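# Set up press, prove on master spring, tidy cell

## Task

Acting as the operator of this pressing cell, whose control nobody has checked since the previous shift left it, configure the press to match the work order and prove the setup by running it on the press's master spring. Then return the master spring to its stand, and finish with both the machine and the gauge idle, no alarm standing, and the guard shut.

## Robot and tools

Robot: two arms, left_arm and right_arm. Each carries an identical right hand with five fingers, so both hands use the same axes and numbers. Avoid any contact between the two arms or hands, which can end the scene.

Scene frame: origin at table-top height, midway between the arms' nominal bases; +z up, +x out over the table, left_arm on the +y side. Actual bases: left_arm (-0.083, +0.546, +0.060) m, right_arm (+0.085, -0.623, +0.060) m. Each hand has a hand point 0.05 m in front of the palm; its own +z runs along the straight fingers, +y out of the palm, +x across the palm away from the thumb. Fingers reach about 0.06 to 0.07 m past the point. A bracket on the little-finger side of the wrist can strike things, and with the palm level the wrist may hang lower than the hand.

execute_actions(actions, cameras): runs actions in sequence. An action may hold "rows", "steps", "until", and device commands under "machine" or "gauge". "rows": up to 15 rows, one per control step (1/30 s). Every row is a single list of 28 numbers, each in [-1, 1], covering both arms: left dx, dy, dz, rx, ry, rz, then left hand little, ring, middle, index, thumb_bend, thumb_turn, force_limit, speed; then the same 14 for the right. The six pose numbers are an offset, not a pose: measured from that arm's Hand target as it stood when the action began, along that Hand target's own axes, with 1.0 meaning 0.6 m or 180 degrees; rx, ry, rz form one rotation vector. All rows of one action share that starting point; the next action starts afresh, so repeating an offset moves further. Sending 0 for all six holds or re-requests the Hand target. Hand numbers are absolute targets: fingers and thumb_bend +1 straight, -1 fully curled; thumb_turn +1 beside the palm, -1 opposite the fingers. force_limit maps -1..+1 to about 0..10 N at the fingertip (15 N for thumb motors); speed rises from almost zero at -1 to full at +0.48 and above. For a gentle grip use speed -0.94 or less. There is no 'no change' value: repeat the hand's last sent eight numbers to keep it. Thumb across the palm grips things about 0.035 to 0.065 m thick. "steps": 1 to 450, default 15, at least one per row. "until" ends an action early on device fields only, e.g. {"machine": {"state": "idle"}}, comparisons like [">=", 3], or {"all": {"status": "ended"}}. "cameras": names, ["all"] or []; images come by default only with an empty actions list.

move(target, speed, blend, stop_force, zero, blocking, cameras): straight-line paths for both arms. target is one 28-number row or a list of up to 15, every row an offset from the same starting Hand targets, same scale and axes as rows. speed 0.002 to 3.2 m/s (default 0.25); blend in m for rounding corners of a list; stop_force 4 to 120 N ends an arm's path on push against its motion; zero re-zeros before it; blocking=false returns early (not with stop_force). The result adds a "move:" line: done, off_target, moving, held or fault, plus limits=paced or held. Paths avoid nothing; go around an arm's own base.

wait(seconds 0 to 10), stop() brakes a running move, zoom_image(camera, region [x0,y0,x1,y1], max 504 each way) on cam_high, cam_low, cam_nest, cam_left_wrist or cam_right_wrist, show_instructions() shows the reference pages including the work order, zero_wrist_force(arm), finished_scene(scene 1) ends everything.

machine: a servo press, open toward +x. Keys: guard shut/open, clamp clamp/open, page setup/readings/curve, register plus value (-12000 to 12000) plus write true in one object to store a number, cycle_start, feed_hold, reset, home, touch, tare, or stop alone. A list of up to 8 objects runs in order. Heights are mm above the nest plane, forces in N. Registers include program, ram_zero, seat_force, force_max, join_lo/hi, end_lo/hi, cell_gain, cell_zero, program_revision, program_top and the stored program slots; program 9001 presses the master spring by 5 mm. cycle_start needs guard shut, a clamped piece, ram at rest, a stored program number selected, no alarm. touch lowers the ram slowly to 40 N and reports touch_z. tare sets the no-force signal. Results give state (idle, running, done, alarm, busy, held), guard_state, clamp_state, page, entry (how the last key or write was taken or refused), alarm name, and the current page's values; readings shows force, touch_z, join_f, peak_f, end_z, ok, pos_z, cycles.

gauge: measure true reads one flat round piece on its plate, about 12 s; finished when readings increases; no_1 to no_5 are measured sizes in mm. Keep arms and other pieces away from the lens meanwhile; stop cancels.

Robot results list each hand's end_effector_position (m), quaternion, velocities, Hand target, hand_measured, hand_stopped_by, hand_load_n, wrist force and torque, joint data and motor heat.

Avoid: holding a piece above the nest with a gripper, or blocking the guard (cabinet fault, alarm); crashing the ram; dropping anything or letting it leave the table; hard hits; net force near 150 N or joint torque limits (arm stops 10 s); overheated motors from long stretched holds; closing a hand on the other hand.

Each tool is called after ">>>" by a JSON object that holds its "fn" and its "kwargs".

Reference images:

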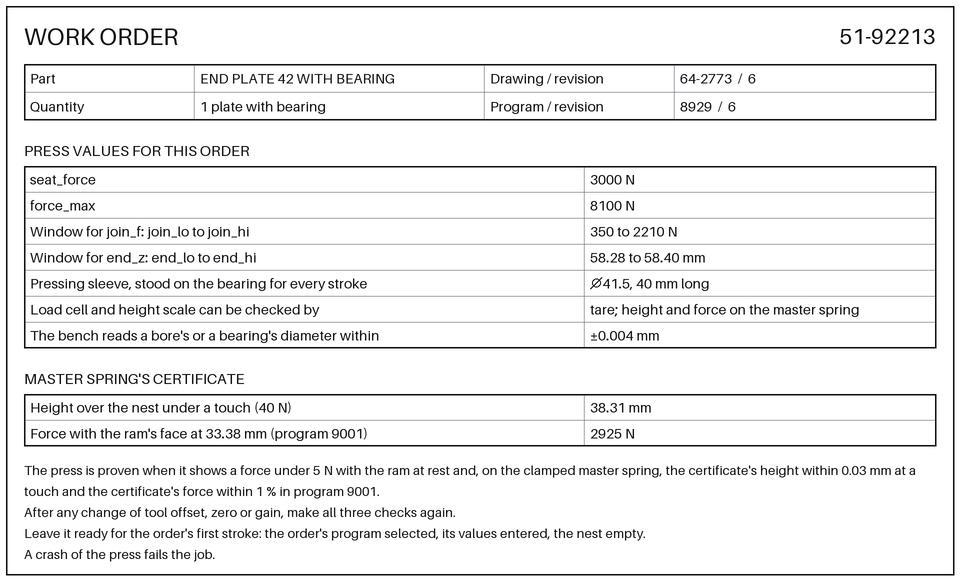

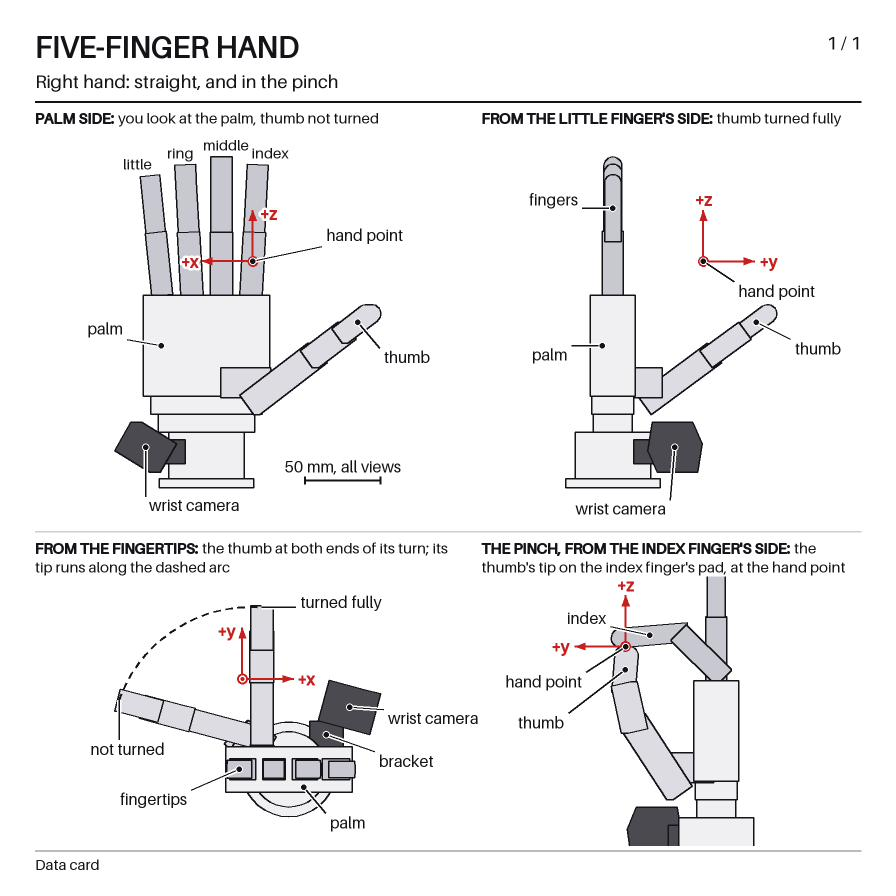

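## Session

>>> {"fn": "execute_actions", "kwargs": {"actions": []}}

Scene clock: 0.00 s.
left_arm: end_effector_position=(+0.3125, +0.8151, +0.2863) hand_measured=(+1.000, +1.000, +1.000, +1.000, +1.000, +1.000) hand_load_n=(+0.0, +0.0, +0.0, +0.0, +0.0, +0.0) hand_stopped_by=(target, target, target, target, target, target) hand_force_limit=0.00 hand_speed=-0.80 end_effector_quat_wxyz=(-0.057, +0.727, -0.684, +0.008) | right_arm: end_effector_position=(+1.0149, -0.3817, +0.3193) hand_measured=(+1.000, +1.000, +1.000, +1.000, +1.000, +1.000) hand_load_n=(+0.0, +0.0, +0.0, +0.0, +0.0, +0.0) hand_stopped_by=(target, target, target, target, target, target) hand_force_limit=0.00 hand_speed=-0.80 end_effector_quat_wxyz=(+0.346, +0.427, +0.788, +0.279)
Joint positions: left_arm=[0.076 -1.445 1.961 0.958 1.509 -3.09] | right_arm=[0.016 -1.136 1.636 0.154 1.458 -0.483]
Joint velocities: within noise
Joint torques (N m): no reading
Motor temperatures (°C): left_arm=[35 31 30 38 40 35] | right_arm=[40 39 35 32 41 40]
Wrist force (N): no reading
Wrist torque (N m): no reading
Wrist force, peak (N): no reading
Hand target: left_arm +0.3125, +0.8151, +0.2863; -0.057, +0.727, -0.684, +0.008 | right_arm +1.0149, -0.3817, +0.3193; +0.346, +0.427, +0.788, +0.279
machine.setup: program=+6414 ram_zero=+167.091 seat_force=+330 force_max=+7200 join_lo=+380 join_hi=+2310 end_lo=+57.180 end_hi=+57.300 cell_gain=+1.041 cell_zero=-122 program_revision=+4 program_top=+57.300 stored1_number=+7631 stored1_revision=+2 stored2_number=+9001 stored2_revision=+1 stored3_number=+6414 stored3_revision=+4 stored4_number=+8929 stored4_revision=+6 stored5_number=+5456 stored5_revision=+3
machine: state=idle guard_state=shut clamp_state=closed_empty guard_answer=taken clamp_answer=taken page=setup entry=no_entry entries=0 alarm=no_alarm queue=idle queue_left=0
gauge: message=nothing_yet readings=0 no_1=0.000 no_2=0.000 no_3=0.000 no_4=0.000 no_5=0.000

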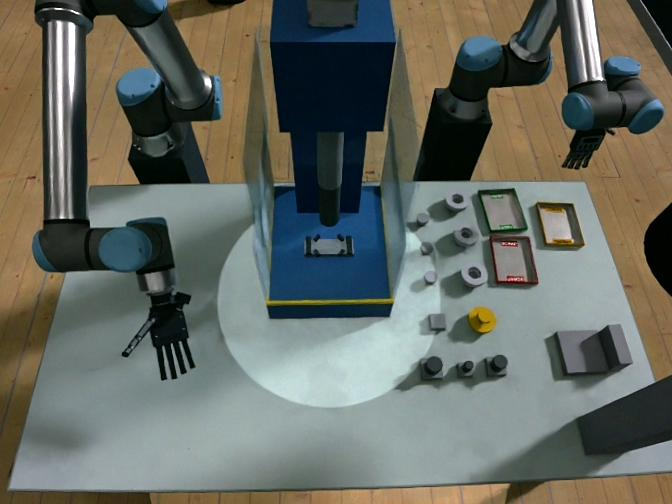

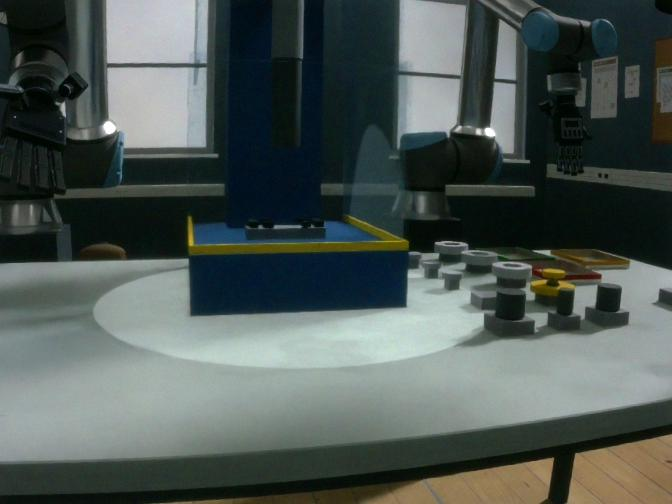

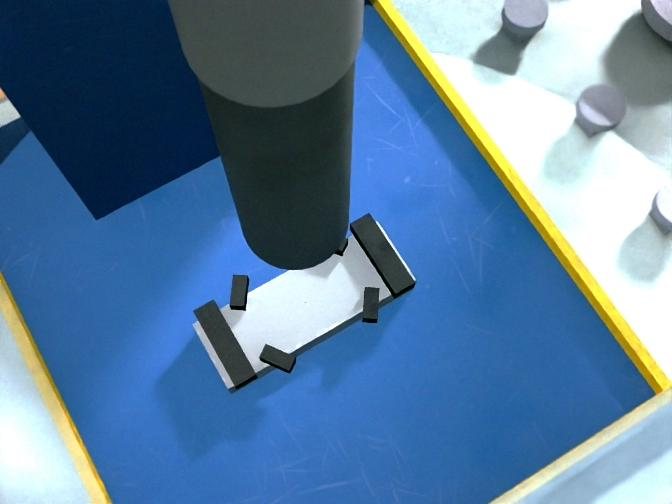

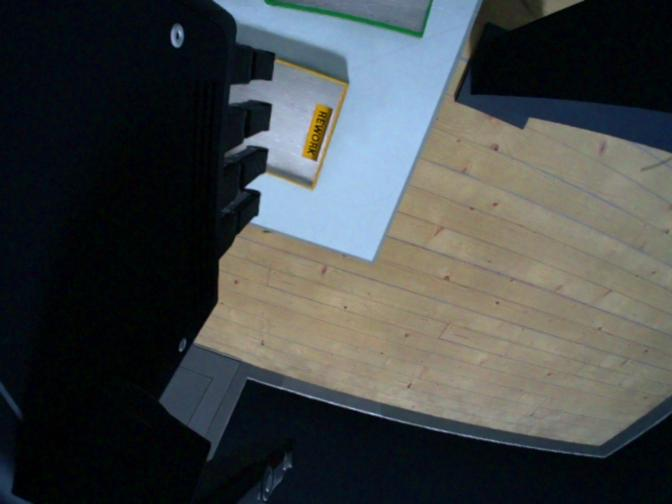

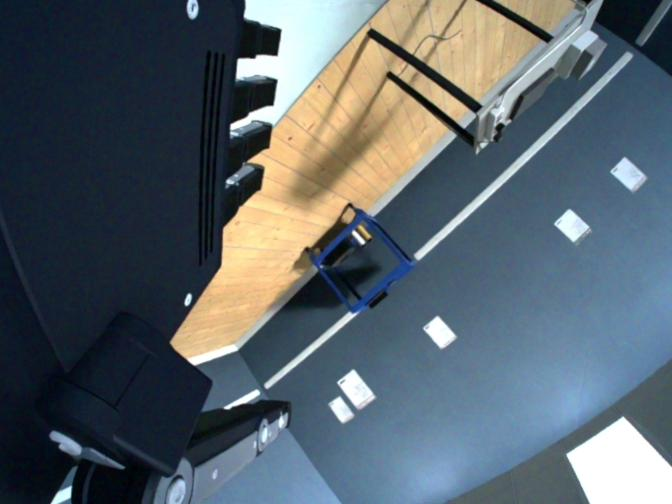

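>>> {"fn": "zoom_image", "kwargs": {"camera": "cam_high", "region": [400, 180, 600, 390]}}

>>> {"fn": "zoom_image", "kwargs": {"camera": "cam_low", "region": [400, 220, 660, 350]}}

>>> {"fn": "zoom_image", "kwargs": {"camera": "cam_high", "region": [440, 280, 540, 350]}}

>>> {"fn": "zoom_image", "kwargs": {"camera": "cam_low", "region": [180, 0, 440, 330]}}

Scaled by 2.400.

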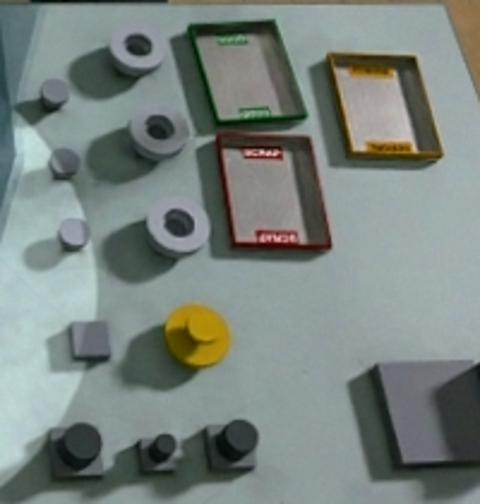

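Scaled by 1.938.

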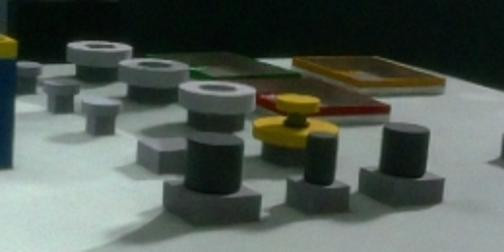

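Scaled by 5.040.

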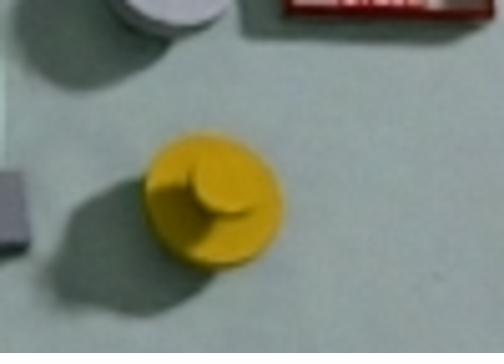

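Scaled by 1.527.

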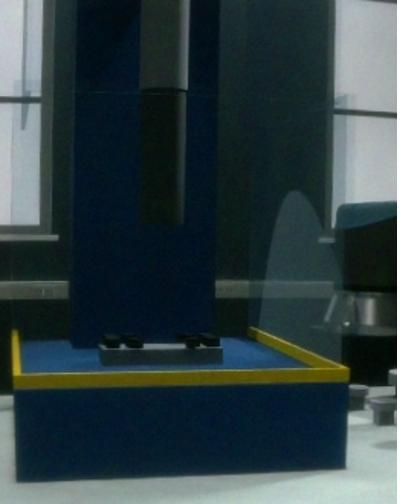

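>>> {"fn": "execute_actions", "kwargs": {"actions": [{"machine": {"page": "readings"}, "steps": 2}, {"machine": {"tare": true}, "steps": 5}, {"machine": [{"guard": "open"}, {"clamp": "open"}], "steps": 130, "until": {"machine": {"queue": "done"}}}], "cameras": ["cam_high", "cam_low", "cam_nest"]}}

Scene clock: 5.87 s.
left_arm: end_effector_position=(+0.3125, +0.8151, +0.2863) hand_measured=(+1.000, +1.000, +1.000, +1.000, +1.000, +1.000) hand_load_n=(+0.0, +0.0, +0.0, +0.0, +0.0, +0.0) hand_stopped_by=(target, target, target, target, target, target) hand_force_limit=0.00 hand_speed=-0.80 end_effector_quat_wxyz=(-0.057, +0.727, -0.684, +0.008) | right_arm: end_effector_position=(+1.0149, -0.3817, +0.3193) hand_measured=(+1.000, +1.000, +1.000, +1.000, +1.000, +1.000) hand_load_n=(+0.0, +0.0, +0.0, +0.0, +0.0, +0.0) hand_stopped_by=(target, target, target, target, target, target) hand_force_limit=0.00 hand_speed=-0.80 end_effector_quat_wxyz=(+0.346, +0.427, +0.788, +0.279)
Joint positions: left_arm=[0.076 -1.445 1.961 0.958 1.509 -3.09] | right_arm=[0.016 -1.136 1.636 0.154 1.458 -0.483]
Joint torques (N m): left_arm=[-0.14 -39.06 -35.48 3.04 0.22 0.27] | right_arm=[0.84 -76.12 -34.14 0.92 -0.4 0.65]
Wrist force (N): left_arm=[-0.5 0.2 -0.4] | right_arm=[0.0 0.6 -0.1]
Wrist torque (N m): left_arm=[0.06 0.09 -0.02] | right_arm=[0.10 0.00 0.01]
Wrist force, peak (N): left_arm=[-0.5 0.0 -0.7] | right_arm=[-0.7 0.4 0.1]
Hand target: left_arm +0.3125, +0.8151, +0.2863; -0.057, +0.727, -0.684, +0.008 | right_arm +1.0149, -0.3817, +0.3193; +0.346, +0.427, +0.788, +0.279
machine.readings: force=+0 touch_z=+0.000 join_f=+0 peak_f=+0 end_z=+0.000 ok=+0 pos_z=+152.909 cycles=+0
machine: state=idle guard_state=open clamp_state=open guard_answer=taken clamp_answer=taken page=readings entry=taken entries=1 alarm=no_alarm queue=done queue_left=0
gauge: message=nothing_yet readings=0 no_1=0.000 no_2=0.000 no_3=0.000 no_4=0.000 no_5=0.000
Images, in order (width x height): cam_high 672x504, cam_low 672x504, cam_nest 672x504.

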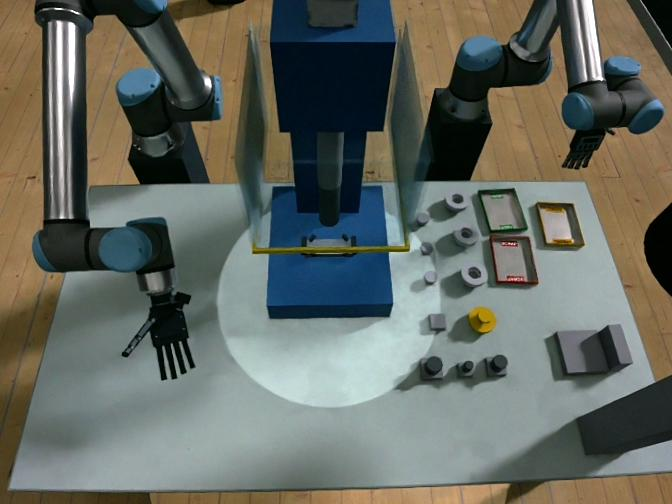

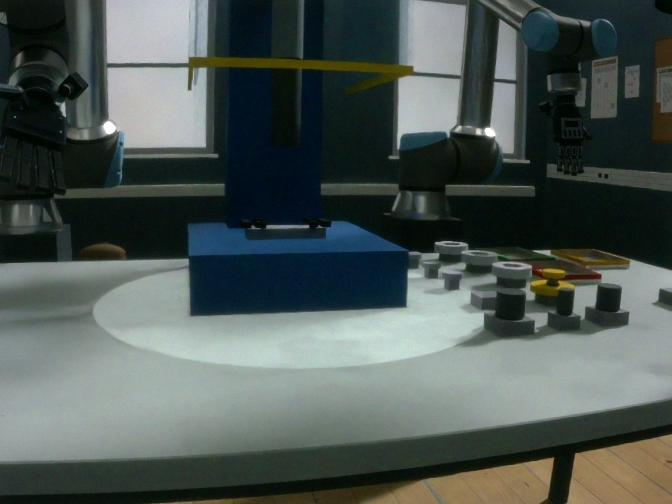

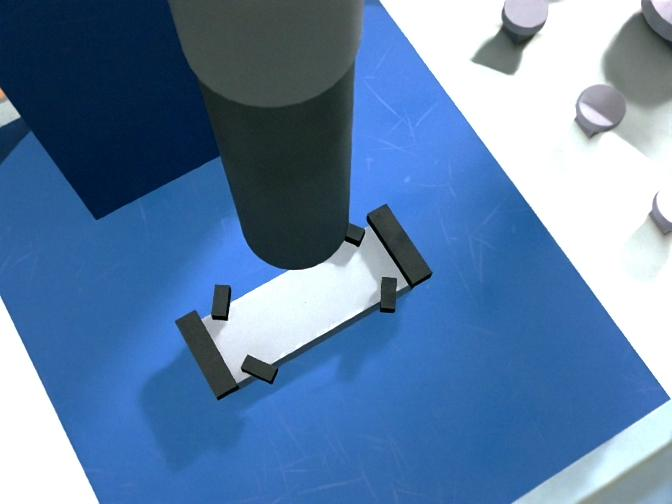

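>>> {"fn": "zoom_image", "kwargs": {"camera": "cam_low", "region": [180, 190, 420, 320]}}

>>> {"fn": "zoom_image", "kwargs": {"camera": "cam_nest", "region": [150, 180, 460, 420]}}

>>> {"fn": "zoom_image", "kwargs": {"camera": "cam_high", "region": [230, 0, 430, 200]}}

>>> {"fn": "zoom_image", "kwargs": {"camera": "cam_low", "region": [170, 20, 430, 260]}}

Scaled by 2.100.

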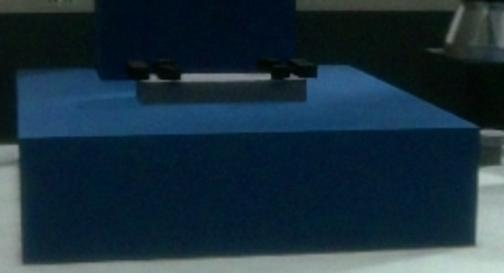

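Scaled by 1.626.

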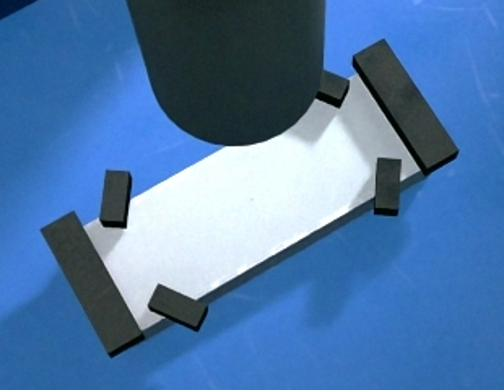

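Scaled by 2.520.

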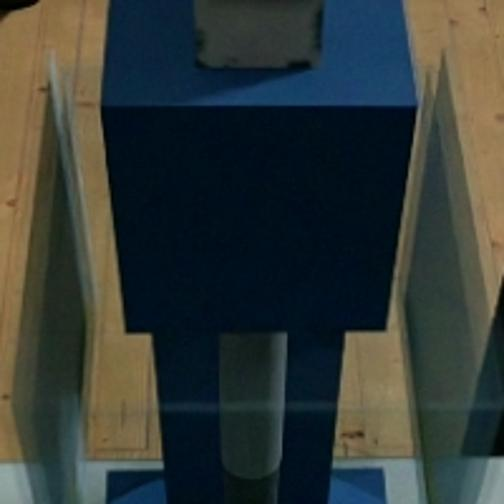

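Scaled by 1.938.

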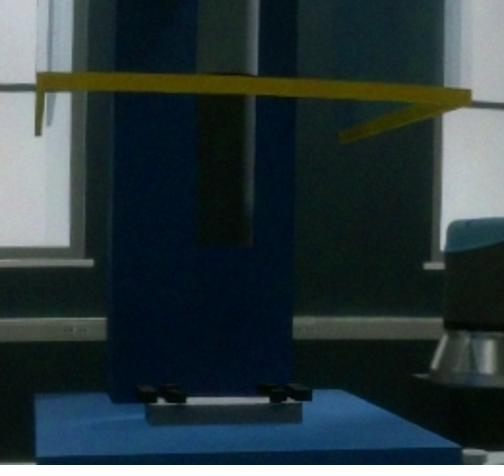

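>>> {"fn": "move", "kwargs": {"target": [0.1443, -0.1275, -0.0768, -0.0287, 0.0221, 0.0203, 1, 1, 1, 1, 1, 1, 0, -0.8, 0, 0, 0, 0, 0, 0, 1, 1, 1, 1, 1, 1, 0, -0.8], "speed": 0.4}}

Scene clock: 15.20 s.
left_arm: end_effector_position=(+0.3898, +0.7300, +0.3335) hand_measured=(+1.000, +1.000, +1.000, +1.000, +1.000, +1.000) hand_load_n=(+0.0, +0.0, +0.0, +0.0, +0.0, +0.0) hand_stopped_by=(target, target, target, target, target, target) hand_force_limit=0.00 hand_speed=-0.80 end_effector_quat_wxyz=(-0.001, +0.706, -0.708, +0.001) end_effector_velocity=(+0.002, -0.001, +0.002) end_effector_angular_velocity=(+0.000, -0.001, +0.000) | right_arm: end_effector_position=(+1.0149, -0.3817, +0.3193) hand_measured=(+1.000, +1.000, +1.000, +1.000, +1.000, +1.000) hand_load_n=(+0.0, +0.0, +0.0, +0.0, +0.0, +0.0) hand_stopped_by=(target, target, target, target, target, target) hand_force_limit=0.00 hand_speed=-0.80 end_effector_quat_wxyz=(+0.346, +0.427, +0.788, +0.279)
Joint positions: left_arm=[-0.074 -1.363 1.795 1.137 1.571 -3.179] | right_arm=[0.016 -1.136 1.636 0.154 1.458 -0.483]
Joint velocities: left_arm=[-0.001 0.001 -0.006 0.003 0 -0.001] | right_arm=[within noise]
Joint torques (N m): left_arm=[-18.72 -39.36 -51.89 6.16 3.64 -2.34] | right_arm=[0.36 -75.68 -34.06 0.97 -0.39 0.62]
Wrist force (N): left_arm=[0.2 0.1 -0.6] | right_arm=[-0.2 0.3 0.0]
Wrist torque (N m): left_arm=[0.08 0.11 0.16] | right_arm=[0.05 0.04 -0.01]
Wrist force, peak (N): left_arm=[-1.7 1.5 0.3] | right_arm=[-0.4 0.8 -0.5]
Hand target: left_arm +0.3899, +0.7299, +0.3336; -0.001, +0.706, -0.708, +0.001 | right_arm +1.0149, -0.3817, +0.3193; +0.346, +0.427, +0.788, +0.279
Off the commanded pose: left_arm 0.000 m, 0 deg | right_arm 0.000 m, 0 deg.
machine.readings: force=+0 touch_z=+0.000 join_f=+0 peak_f=+0 end_z=+0.000 ok=+0 pos_z=+152.909 cycles=+0
machine: state=idle guard_state=open clamp_state=open guard_answer=taken clamp_answer=taken page=readings entry=taken entries=1 alarm=no_alarm queue=done queue_left=0
gauge: message=nothing_yet readings=0 no_1=0.000 no_2=0.000 no_3=0.000 no_4=0.000 no_5=0.000
move: done

>>> {"fn": "move", "kwargs": {"target": [[-0.3597, 0, -0.2653, 0, -0.3333, 0, 1, 1, 1, 1, 1, 1, 0, -0.8, 0, 0, 0, 0, 0, 0, 1, 1, 1, 1, 1, 1, 0, -0.8], [-0.3097, 0, -0.7097, 0, -0.6667, 0, 1, 1, 1, 1, 1, 1, 0, -0.8, 0, 0, 0, 0, 0, 0, 1, 1, 1, 1, 1, 1, 0, -0.8]], "speed": 0.4, "blend": 0.04, "cameras": ["cam_high"]}}

Scene clock: 18.93 s.
left_arm: end_effector_position=(+0.3896, +0.9158, +0.7594) hand_measured=(+1.000, +1.000, +1.000, +1.000, +1.000, +1.000) hand_load_n=(+0.0, +0.0, +0.0, +0.0, +0.0, +0.0) hand_stopped_by=(target, target, target, target, target, target) hand_force_limit=0.00 hand_speed=-0.80 end_effector_quat_wxyz=(+0.614, -0.354, +0.354, +0.611) | right_arm: end_effector_position=(+1.0149, -0.3817, +0.3193) hand_measured=(+1.000, +1.000, +1.000, +1.000, +1.000, +1.000) hand_load_n=(+0.5, +0.0, +0.0, +0.0, +0.0, +0.0) hand_stopped_by=(target, target, target, target, target, target) hand_force_limit=0.00 hand_speed=-0.80 end_effector_quat_wxyz=(+0.346, +0.427, +0.788, +0.279)
Joint positions: left_arm=[-0.072 -1.367 1.789 1.085 -0.525 -3.07] | right_arm=[0.016 -1.136 1.636 0.154 1.458 -0.483]
Joint torques (N m): left_arm=[16.44 -38.39 -51 -0.16 -4.79 3.14] | right_arm=[-0.17 -76.7 -33.68 1.04 -0.22 0.66]
Wrist force (N): left_arm=[1.2 0.9 0.3] | right_arm=[-0.3 0.1 -0.1]
Wrist torque (N m): left_arm=[0.28 -0.04 -0.10] | right_arm=[0.02 0.05 -0.02]
Wrist force, peak (N): left_arm=[2.2 0.8 0.9] | right_arm=[-0.2 0.6 -0.7]
Hand target: left_arm +0.3896, +0.9158, +0.7594; +0.614, -0.354, +0.353, +0.611 | right_arm +1.0149, -0.3817, +0.3193; +0.346, +0.427, +0.788, +0.279
Off the commanded pose: left_arm 0.000 m, 0 deg | right_arm 0.000 m, 0 deg.
machine.readings: force=+0 touch_z=+0.000 join_f=+0 peak_f=+0 end_z=+0.000 ok=+0 pos_z=+152.909 cycles=+0
machine: state=idle guard_state=open clamp_state=open guard_answer=taken clamp_answer=taken page=readings entry=taken entries=1 alarm=no_alarm queue=done queue_left=0
gauge: message=nothing_yet readings=0 no_1=0.000 no_2=0.000 no_3=0.000 no_4=0.000 no_5=0.000
move: done
Images, in order (width x height): cam_high 672x504.

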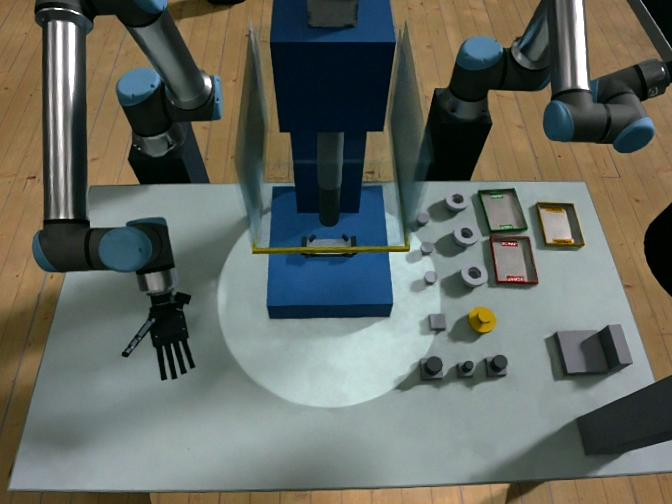

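>>> {"fn": "move", "kwargs": {"target": [[0.3165, 0.1655, -0.1828, -0.25, 0, -0.433, 1, 1, 1, 1, 1, 1, 0, -0.8, 0, 0, 0, 0, 0, 0, 1, 1, 1, 1, 1, 1, 0, -0.8], [0.4598, -0.2, -0.2655, -0.5, 0, -0.866, 1, 1, 1, 1, 1, 1, 0, -0.8, 0, 0, 0, 0, 0, 0, 1, 1, 1, 1, 1, 1, 0, -0.8]], "speed": 0.4, "blend": 0.04, "cameras": ["cam_high"]}}

Scene clock: 25.63 s.
left_arm: end_effector_position=(+0.5103, +0.9154, +0.4411) hand_measured=(+1.000, +1.000, +1.000, +1.000, +1.000, +1.000) hand_load_n=(+0.0, +0.0, +0.0, +0.0, +0.0, +0.0) hand_stopped_by=(target, target, target, target, target, target) hand_force_limit=0.00 hand_speed=-0.80 end_effector_quat_wxyz=(-0.352, +0.613, +0.612, +0.355) | right_arm: end_effector_position=(+1.0149, -0.3817, +0.3193) hand_measured=(+1.000, +1.000, +1.000, +1.000, +1.000, +1.000) hand_load_n=(+0.0, +0.0, +0.0, +0.0, +0.0, +0.0) hand_stopped_by=(target, target, target, target, target, target) hand_force_limit=0.00 hand_speed=-0.80 end_effector_quat_wxyz=(+0.346, +0.427, +0.788, +0.279)
Joint positions: left_arm=[-0.072 -1.76 2.182 -1.932 -0.525 -3.214] | right_arm=[0.016 -1.136 1.636 0.154 1.458 -0.483]
Joint torques (N m): left_arm=[18.42 -14.86 -32.37 -7.95 -0.97 2.86] | right_arm=[2.48 -77.16 -34.05 1.18 -0.48 1.02]
Wrist force (N): left_arm=[-0.4 -0.3 0.1] | right_arm=[-0.1 0.1 0.3]
Wrist torque (N m): left_arm=[-0.02 0.30 -0.29] | right_arm=[0.00 0.00 -0.01]
Wrist force, peak (N): left_arm=[1.6 1.4 0.0] | right_arm=[-0.9 0.4 -0.2]
Hand target: left_arm +0.5103, +0.9154, +0.4411; -0.352, +0.613, +0.612, +0.355 | right_arm +1.0149, -0.3817, +0.3193; +0.346, +0.427, +0.788, +0.279
Off the commanded pose: left_arm 0.000 m, 0 deg | right_arm 0.000 m, 0 deg.
machine.readings: force=+0 touch_z=+0.000 join_f=+0 peak_f=+0 end_z=+0.000 ok=+0 pos_z=+152.909 cycles=+0
machine: state=idle guard_state=open clamp_state=open guard_answer=taken clamp_answer=taken page=readings entry=taken entries=1 alarm=no_alarm queue=done queue_left=0
gauge: message=nothing_yet readings=0 no_1=0.000 no_2=0.000 no_3=0.000 no_4=0.000 no_5=0.000
move: done
Images, in order (width x height): cam_high 672x504.

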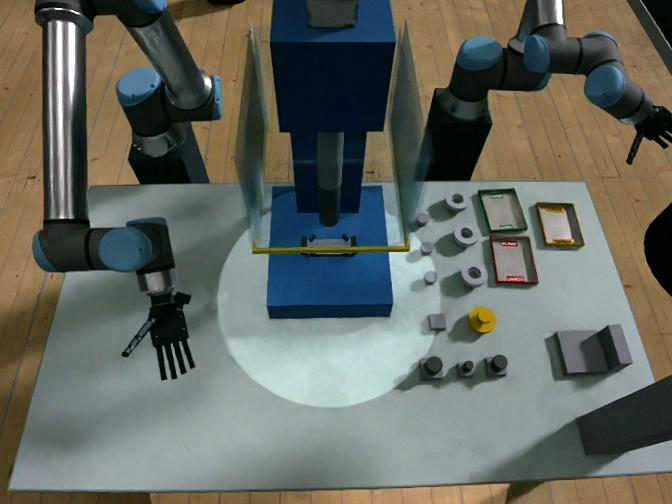

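>>> {"fn": "move", "kwargs": {"target": [[-0.4292, 0.1995, -0.0513, 0.2596, -0.2596, -0.4498, 1, 1, 1, 1, 1, 1, 0, -0.8, 0, 0, 0, 0, 0, 0, 1, 1, 1, 1, 1, 1, 0, -0.8], [-0.6775, 0.4828, -0.3698, 0.5570, -0.5714, -0.3447, 1, 1, 0.4, 0.4, 1, -1, 0, 0, 0, 0, 0, 0, 0, 0, 1, 1, 1, 1, 1, 1, 0, -0.8]], "speed": 0.4, "blend": 0.04, "cameras": ["cam_high", "cam_low", "cam_left_wrist"]}}

Scene clock: 33.63 s.
left_arm: end_effector_position=(+0.7992, +0.5190, +0.2006) hand_measured=(+1.000, +1.000, +0.400, +0.400, +1.000, -1.000) hand_load_n=(+0.0, +0.0, +0.0, +0.0, +0.0, +0.0) hand_stopped_by=(target, target, target, target, target, target) hand_force_limit=0.00 hand_speed=0.00 end_effector_quat_wxyz=(+0.075, -0.105, +0.812, -0.569) | right_arm: end_effector_position=(+1.0149, -0.3817, +0.3193) hand_measured=(+1.000, +1.000, +1.000, +1.000, +1.000, +1.000) hand_load_n=(+0.0, +0.0, +0.0, +0.0, +0.0, +0.0) hand_stopped_by=(target, target, target, target, target, target) hand_force_limit=0.00 hand_speed=-0.80 end_effector_quat_wxyz=(+0.346, +0.427, +0.788, +0.279)
Joint positions: left_arm=[-0.016 -0.953 1.884 -3.086 -2.72 -5.338] | right_arm=[0.016 -1.136 1.636 0.154 1.458 -0.483]
Joint torques (N m): left_arm=[-16.76 -63.83 -20.83 -7.01 -2.35 -2.63] | right_arm=[1.72 -75.9 -34.01 0.75 -0.18 0.87]
Wrist force (N): left_arm=[-0.7 0.9 0.3] | right_arm=[0.0 -0.1 -0.4]
Wrist torque (N m): left_arm=[0.27 0.32 0.15] | right_arm=[0.01 0.01 -0.01]
Wrist force, peak (N): left_arm=[-0.5 1.6 0.3] | right_arm=[-0.5 0.3 0.7]
Hand target: left_arm +0.7992, +0.5190, +0.2006; +0.075, -0.105, +0.812, -0.569 | right_arm +1.0149, -0.3817, +0.3193; +0.346, +0.427, +0.788, +0.279
Off the commanded pose: left_arm 0.000 m, 0 deg | right_arm 0.000 m, 0 deg.
machine.readings: force=+0 touch_z=+0.000 join_f=+0 peak_f=+0 end_z=+0.000 ok=+0 pos_z=+152.909 cycles=+0
machine: state=idle guard_state=open clamp_state=open guard_answer=taken clamp_answer=taken page=readings entry=taken entries=1 alarm=no_alarm queue=done queue_left=0
gauge: message=nothing_yet readings=0 no_1=0.000 no_2=0.000 no_3=0.000 no_4=0.000 no_5=0.000
move: done
camera_calibration:
cam_left_wrist: T_world_to_cam=[[-0.296838, 0.235869, -0.925339, 0.311299], [0.694337, 0.718561, -0.0395745, -0.914599], [0.655578, -0.654245, -0.377069, -0.000290424], [0, 0, 0, 1]] pos_world=[0.727636, 0.58358, 0.251753]
Images, in order (width x height): cam_high 672x504, cam_low 672x504, cam_left_wrist 672x504.

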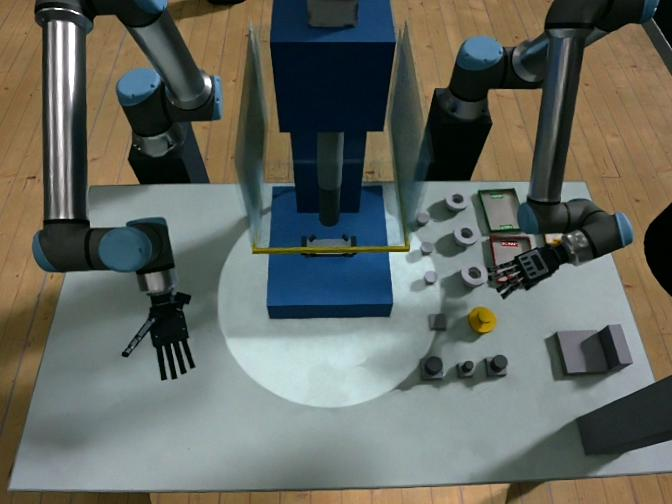

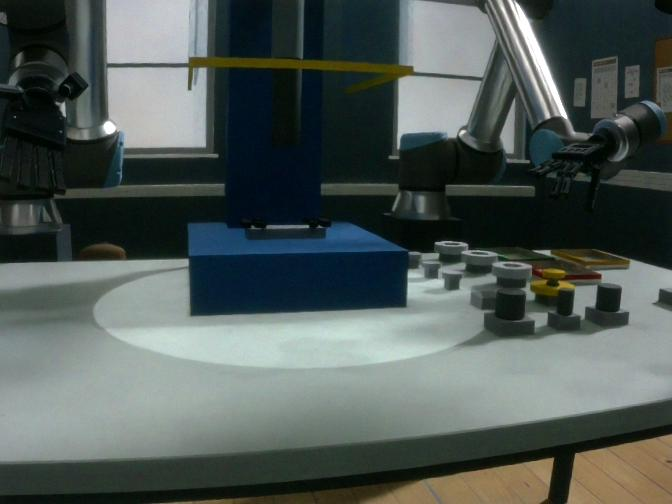

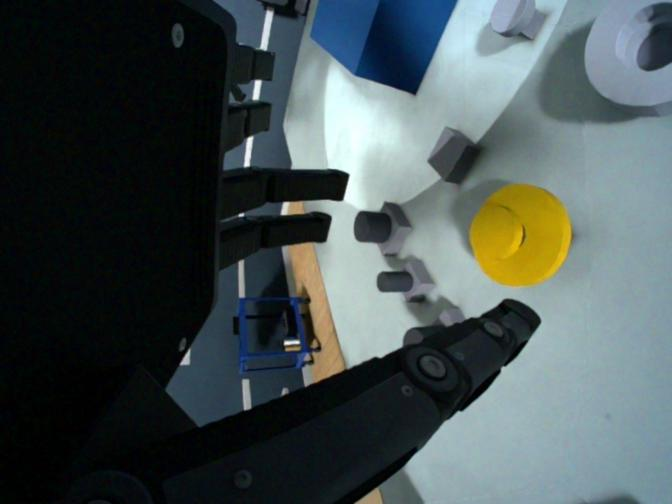

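>>> {"fn": "zoom_image", "kwargs": {"camera": "cam_left_wrist", "region": [430, 150, 620, 320]}}

>>> {"fn": "zoom_image", "kwargs": {"camera": "cam_high", "region": [420, 230, 600, 350]}}

>>> {"fn": "zoom_image", "kwargs": {"camera": "cam_low", "region": [470, 110, 670, 330]}}

Scaled by 2.653 from the camera's 672x504 image, which has a finer 960x720 frame.

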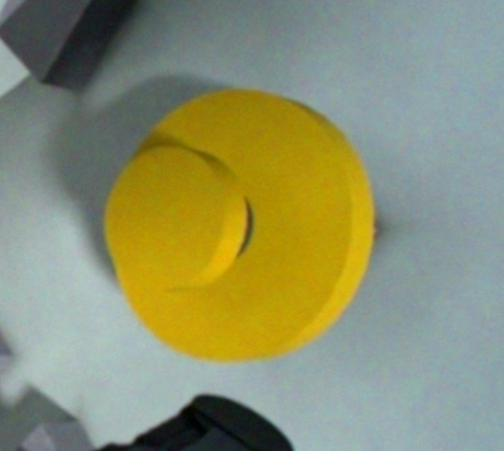

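Scaled by 2.800.

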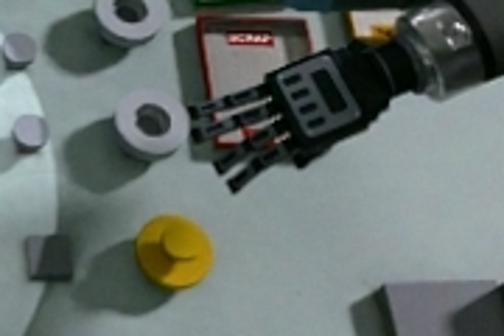

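Scaled by 2.291.

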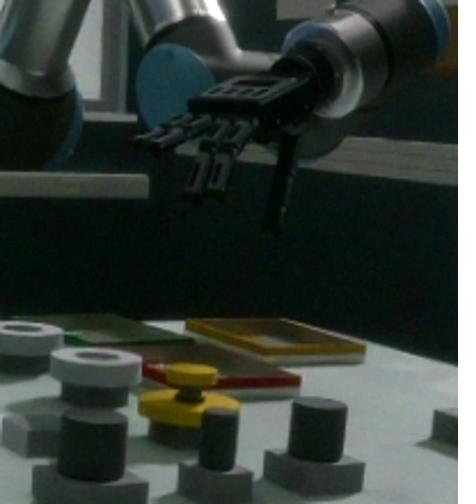

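>>> {"fn": "move", "kwargs": {"target": [-0.0177, -0.0000, 0.0000, 0, 0, 0, 1, 1, 0.9, 0.9, -0.3, -1, 0, 0, 0, 0, 0, 0, 0, 0, 1, 1, 1, 1, 1, 1, 0, -0.8], "cameras": ["cam_left_wrist", "cam_low"]}}

Scene clock: 37.57 s.
left_arm: end_effector_position=(+0.8094, +0.5218, +0.2006) hand_measured=(+1.000, +1.000, +0.900, +0.900, -0.300, -1.000) hand_load_n=(+0.0, +0.0, +0.0, -0.5, +0.0, +0.0) hand_stopped_by=(target, target, target, target, target, target) hand_force_limit=0.00 hand_speed=0.00 end_effector_quat_wxyz=(+0.075, -0.105, +0.812, -0.569) | right_arm: end_effector_position=(+1.0149, -0.3817, +0.3193) hand_measured=(+1.000, +1.000, +1.000, +1.000, +1.000, +1.000) hand_load_n=(+0.0, +0.0, +0.0, +0.0, +0.0, +0.0) hand_stopped_by=(target, target, target, target, target, target) hand_force_limit=0.00 hand_speed=-0.80 end_effector_quat_wxyz=(+0.346, +0.427, +0.788, +0.279)
Joint positions: left_arm=[-0.013 -0.944 1.862 -3.068 -2.722 -5.332] | right_arm=[0.016 -1.136 1.636 0.154 1.458 -0.483]
Joint torques (N m): left_arm=[17.04 -64.02 -45.73 -0.88 -4.66 2.68] | right_arm=[2.15 -76.83 -33.49 0.97 -0.25 1.01]
Wrist force (N): left_arm=[-0.8 0.9 0.4] | right_arm=[-0.1 0.4 0.1]
Wrist torque (N m): left_arm=[0.25 0.34 -0.20] | right_arm=[0.04 0.00 0.00]
Wrist force, peak (N): left_arm=[-0.9 1.5 0.6] | right_arm=[-0.6 0.6 -0.9]
Hand target: left_arm +0.8094, +0.5218, +0.2006; +0.075, -0.105, +0.812, -0.569 | right_arm +1.0149, -0.3817, +0.3193; +0.346, +0.427, +0.788, +0.279
Off the commanded pose: left_arm 0.000 m, 0 deg | right_arm 0.000 m, 0 deg.
machine.readings: force=+0 touch_z=+0.000 join_f=+0 peak_f=+0 end_z=+0.000 ok=+0 pos_z=+152.909 cycles=+0
machine: state=idle guard_state=open clamp_state=open guard_answer=taken clamp_answer=taken page=readings entry=taken entries=1 alarm=no_alarm queue=done queue_left=0
gauge: message=nothing_yet readings=0 no_1=0.000 no_2=0.000 no_3=0.000 no_4=0.000 no_5=0.000
move: done
camera_calibration:
cam_left_wrist: T_world_to_cam=[[-0.296823, 0.235853, -0.925348, 0.313719], [0.694384, 0.718514, -0.0396015, -0.923691], [0.655536, -0.654302, -0.377044, -0.00521762], [0, 0, 0, 1]] pos_world=[0.737936, 0.58628, 0.251753]
Images, in order (width x height): cam_low 672x504, cam_left_wrist 672x504.

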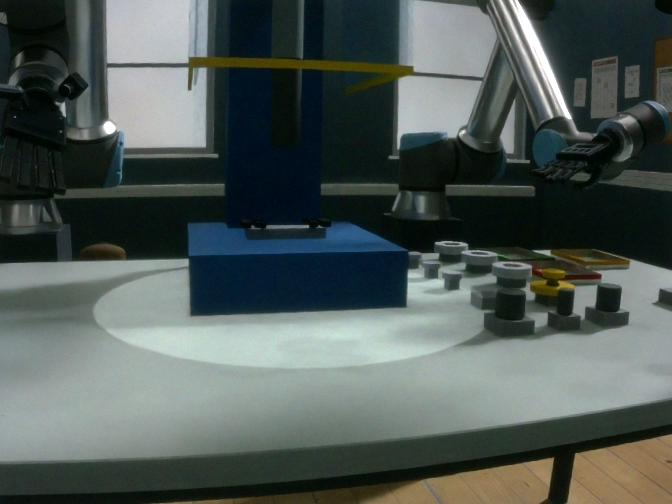

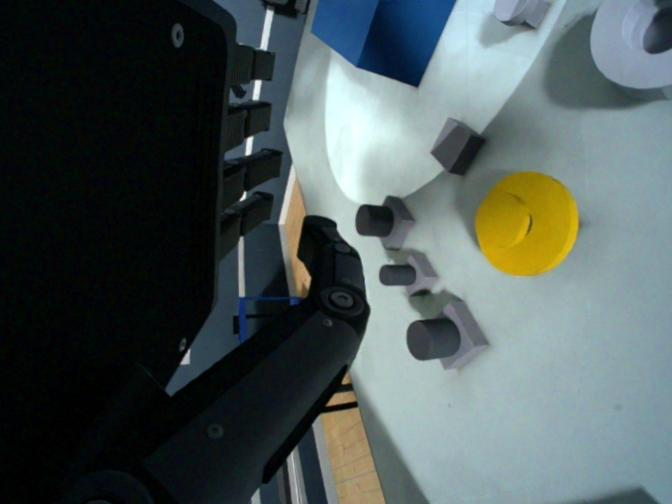

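>>> {"fn": "zoom_image", "kwargs": {"camera": "cam_left_wrist", "region": [200, 120, 400, 360]}}

Scaled by 2.100 from the camera's 672x504 image, which has a finer 960x720 frame.

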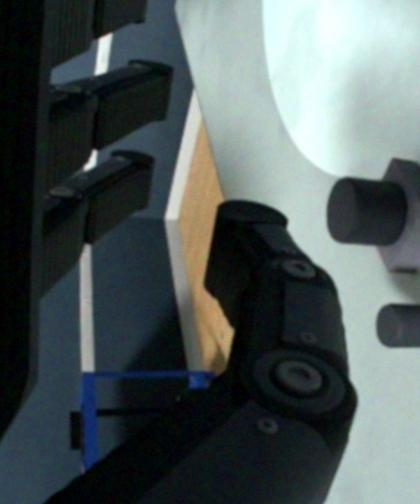

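>>> {"fn": "move", "kwargs": {"target": [0.0, 0.1442, 0.0942, -0.0111, 0, 0, 1, 1, 1, 1, -0.2, -1, 0, 0, 0, 0, 0, 0, 0, 0, 1, 1, 1, 1, 1, 1, 0, -0.8], "speed": 0.15, "cameras": ["cam_high", "cam_left_wrist", "cam_low"]}}

>>> {"fn": "zoom_image", "kwargs": {"camera": "cam_low", "region": [470, 130, 670, 330]}}

>>> {"fn": "zoom_image", "kwargs": {"camera": "cam_left_wrist", "region": [200, 100, 520, 400]}}

Scene clock: 39.57 s.
left_arm: end_effector_position=(+0.8157, +0.4990, +0.1001) hand_measured=(+1.000, +1.000, +1.000, +1.000, -0.200, -1.000) hand_load_n=(-0.5, +0.0, +0.0, +0.0, +0.0, +0.0) hand_stopped_by=(target, target, target, target, target, target) hand_force_limit=0.00 hand_speed=0.00 end_effector_quat_wxyz=(+0.073, -0.106, +0.822, -0.555) | right_arm: end_effector_position=(+1.0149, -0.3817, +0.3193) hand_measured=(+1.000, +1.000, +1.000, +1.000, +1.000, +1.000) hand_load_n=(+0.0, +0.0, +0.0, +0.0, -0.5, +0.0) hand_stopped_by=(target, target, target, target, target, target) hand_force_limit=0.00 hand_speed=-0.80 end_effector_quat_wxyz=(+0.346, +0.427, +0.788, +0.279)
Joint positions: left_arm=[-0.047 -0.808 1.856 -3.21 -2.675 -5.355] | right_arm=[0.016 -1.136 1.636 0.154 1.458 -0.483]
Joint torques (N m): left_arm=[-15.86 -65.78 -40.49 -7.46 2 -2.17] | right_arm=[0.47 -76.73 -34.13 1.11 -0.34 0.95]
Wrist force (N): left_arm=[-0.4 1.2 0.2] | right_arm=[-0.1 -0.4 -0.3]
Wrist torque (N m): left_arm=[0.33 0.20 0.18] | right_arm=[-0.05 0.03 -0.03]
Wrist force, peak (N): left_arm=[-0.8 2.0 1.1] | right_arm=[-0.1 0.8 -0.4]
Hand target: left_arm +0.8157, +0.4990, +0.1000; +0.073, -0.106, +0.822, -0.555 | right_arm +1.0149, -0.3817, +0.3193; +0.346, +0.427, +0.788, +0.279
Off the commanded pose: left_arm 0.000 m, 0 deg | right_arm 0.000 m, 0 deg.
machine.readings: force=+0 touch_z=+0.000 join_f=+0 peak_f=+0 end_z=+0.000 ok=+0 pos_z=+152.909 cycles=+0
machine: state=idle guard_state=open clamp_state=open guard_answer=taken clamp_answer=taken page=readings entry=taken entries=1 alarm=no_alarm queue=done queue_left=0
gauge: message=nothing_yet readings=0 no_1=0.000 no_2=0.000 no_3=0.000 no_4=0.000 no_5=0.000
move: done
camera_calibration:
cam_left_wrist: T_world_to_cam=[[-0.305063, 0.266791, -0.914199, 0.218136], [0.694022, 0.71963, -0.0215816, -0.917702], [0.652127, -0.641058, -0.404691, -0.0631869], [0, 0, 0, 1]] pos_world=[0.744657, 0.561703, 0.154043]
Images, in order (width x height): cam_high 672x504, cam_low 672x504, cam_left_wrist 672x504.

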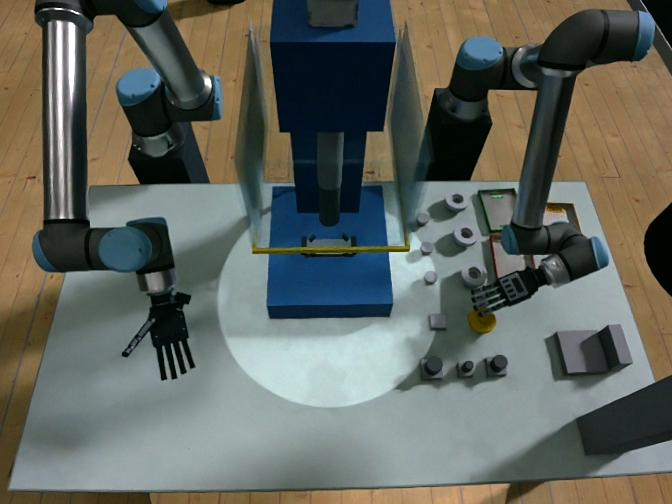

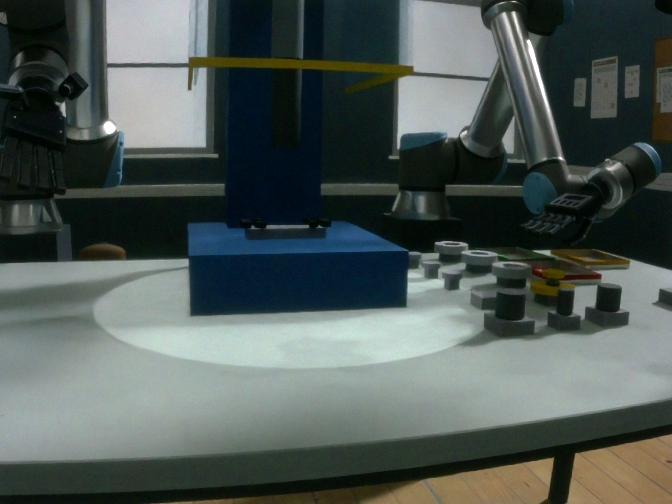

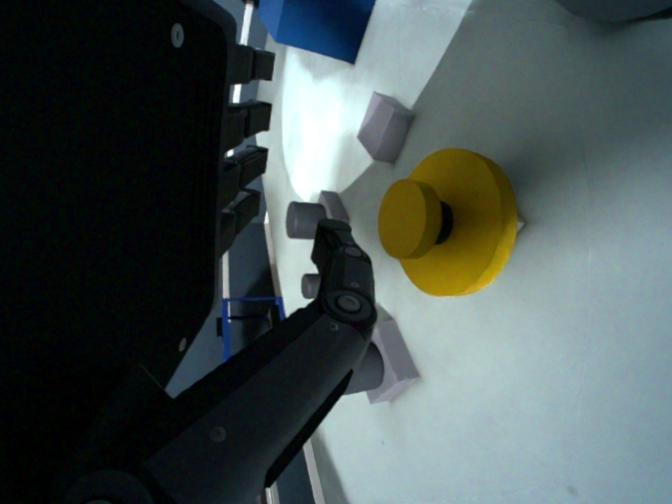

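Scaled by 2.520.

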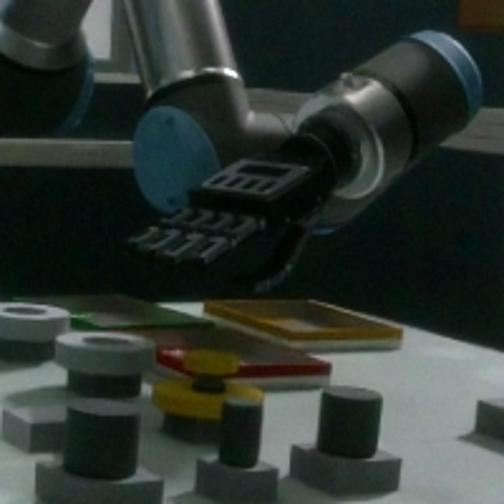

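Scaled by 1.575 from the camera's 672x504 image, which has a finer 960x720 frame.

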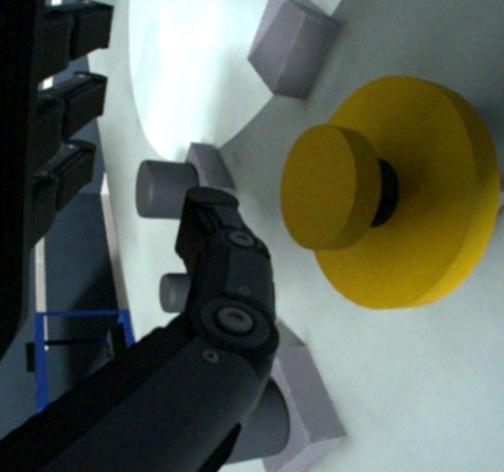

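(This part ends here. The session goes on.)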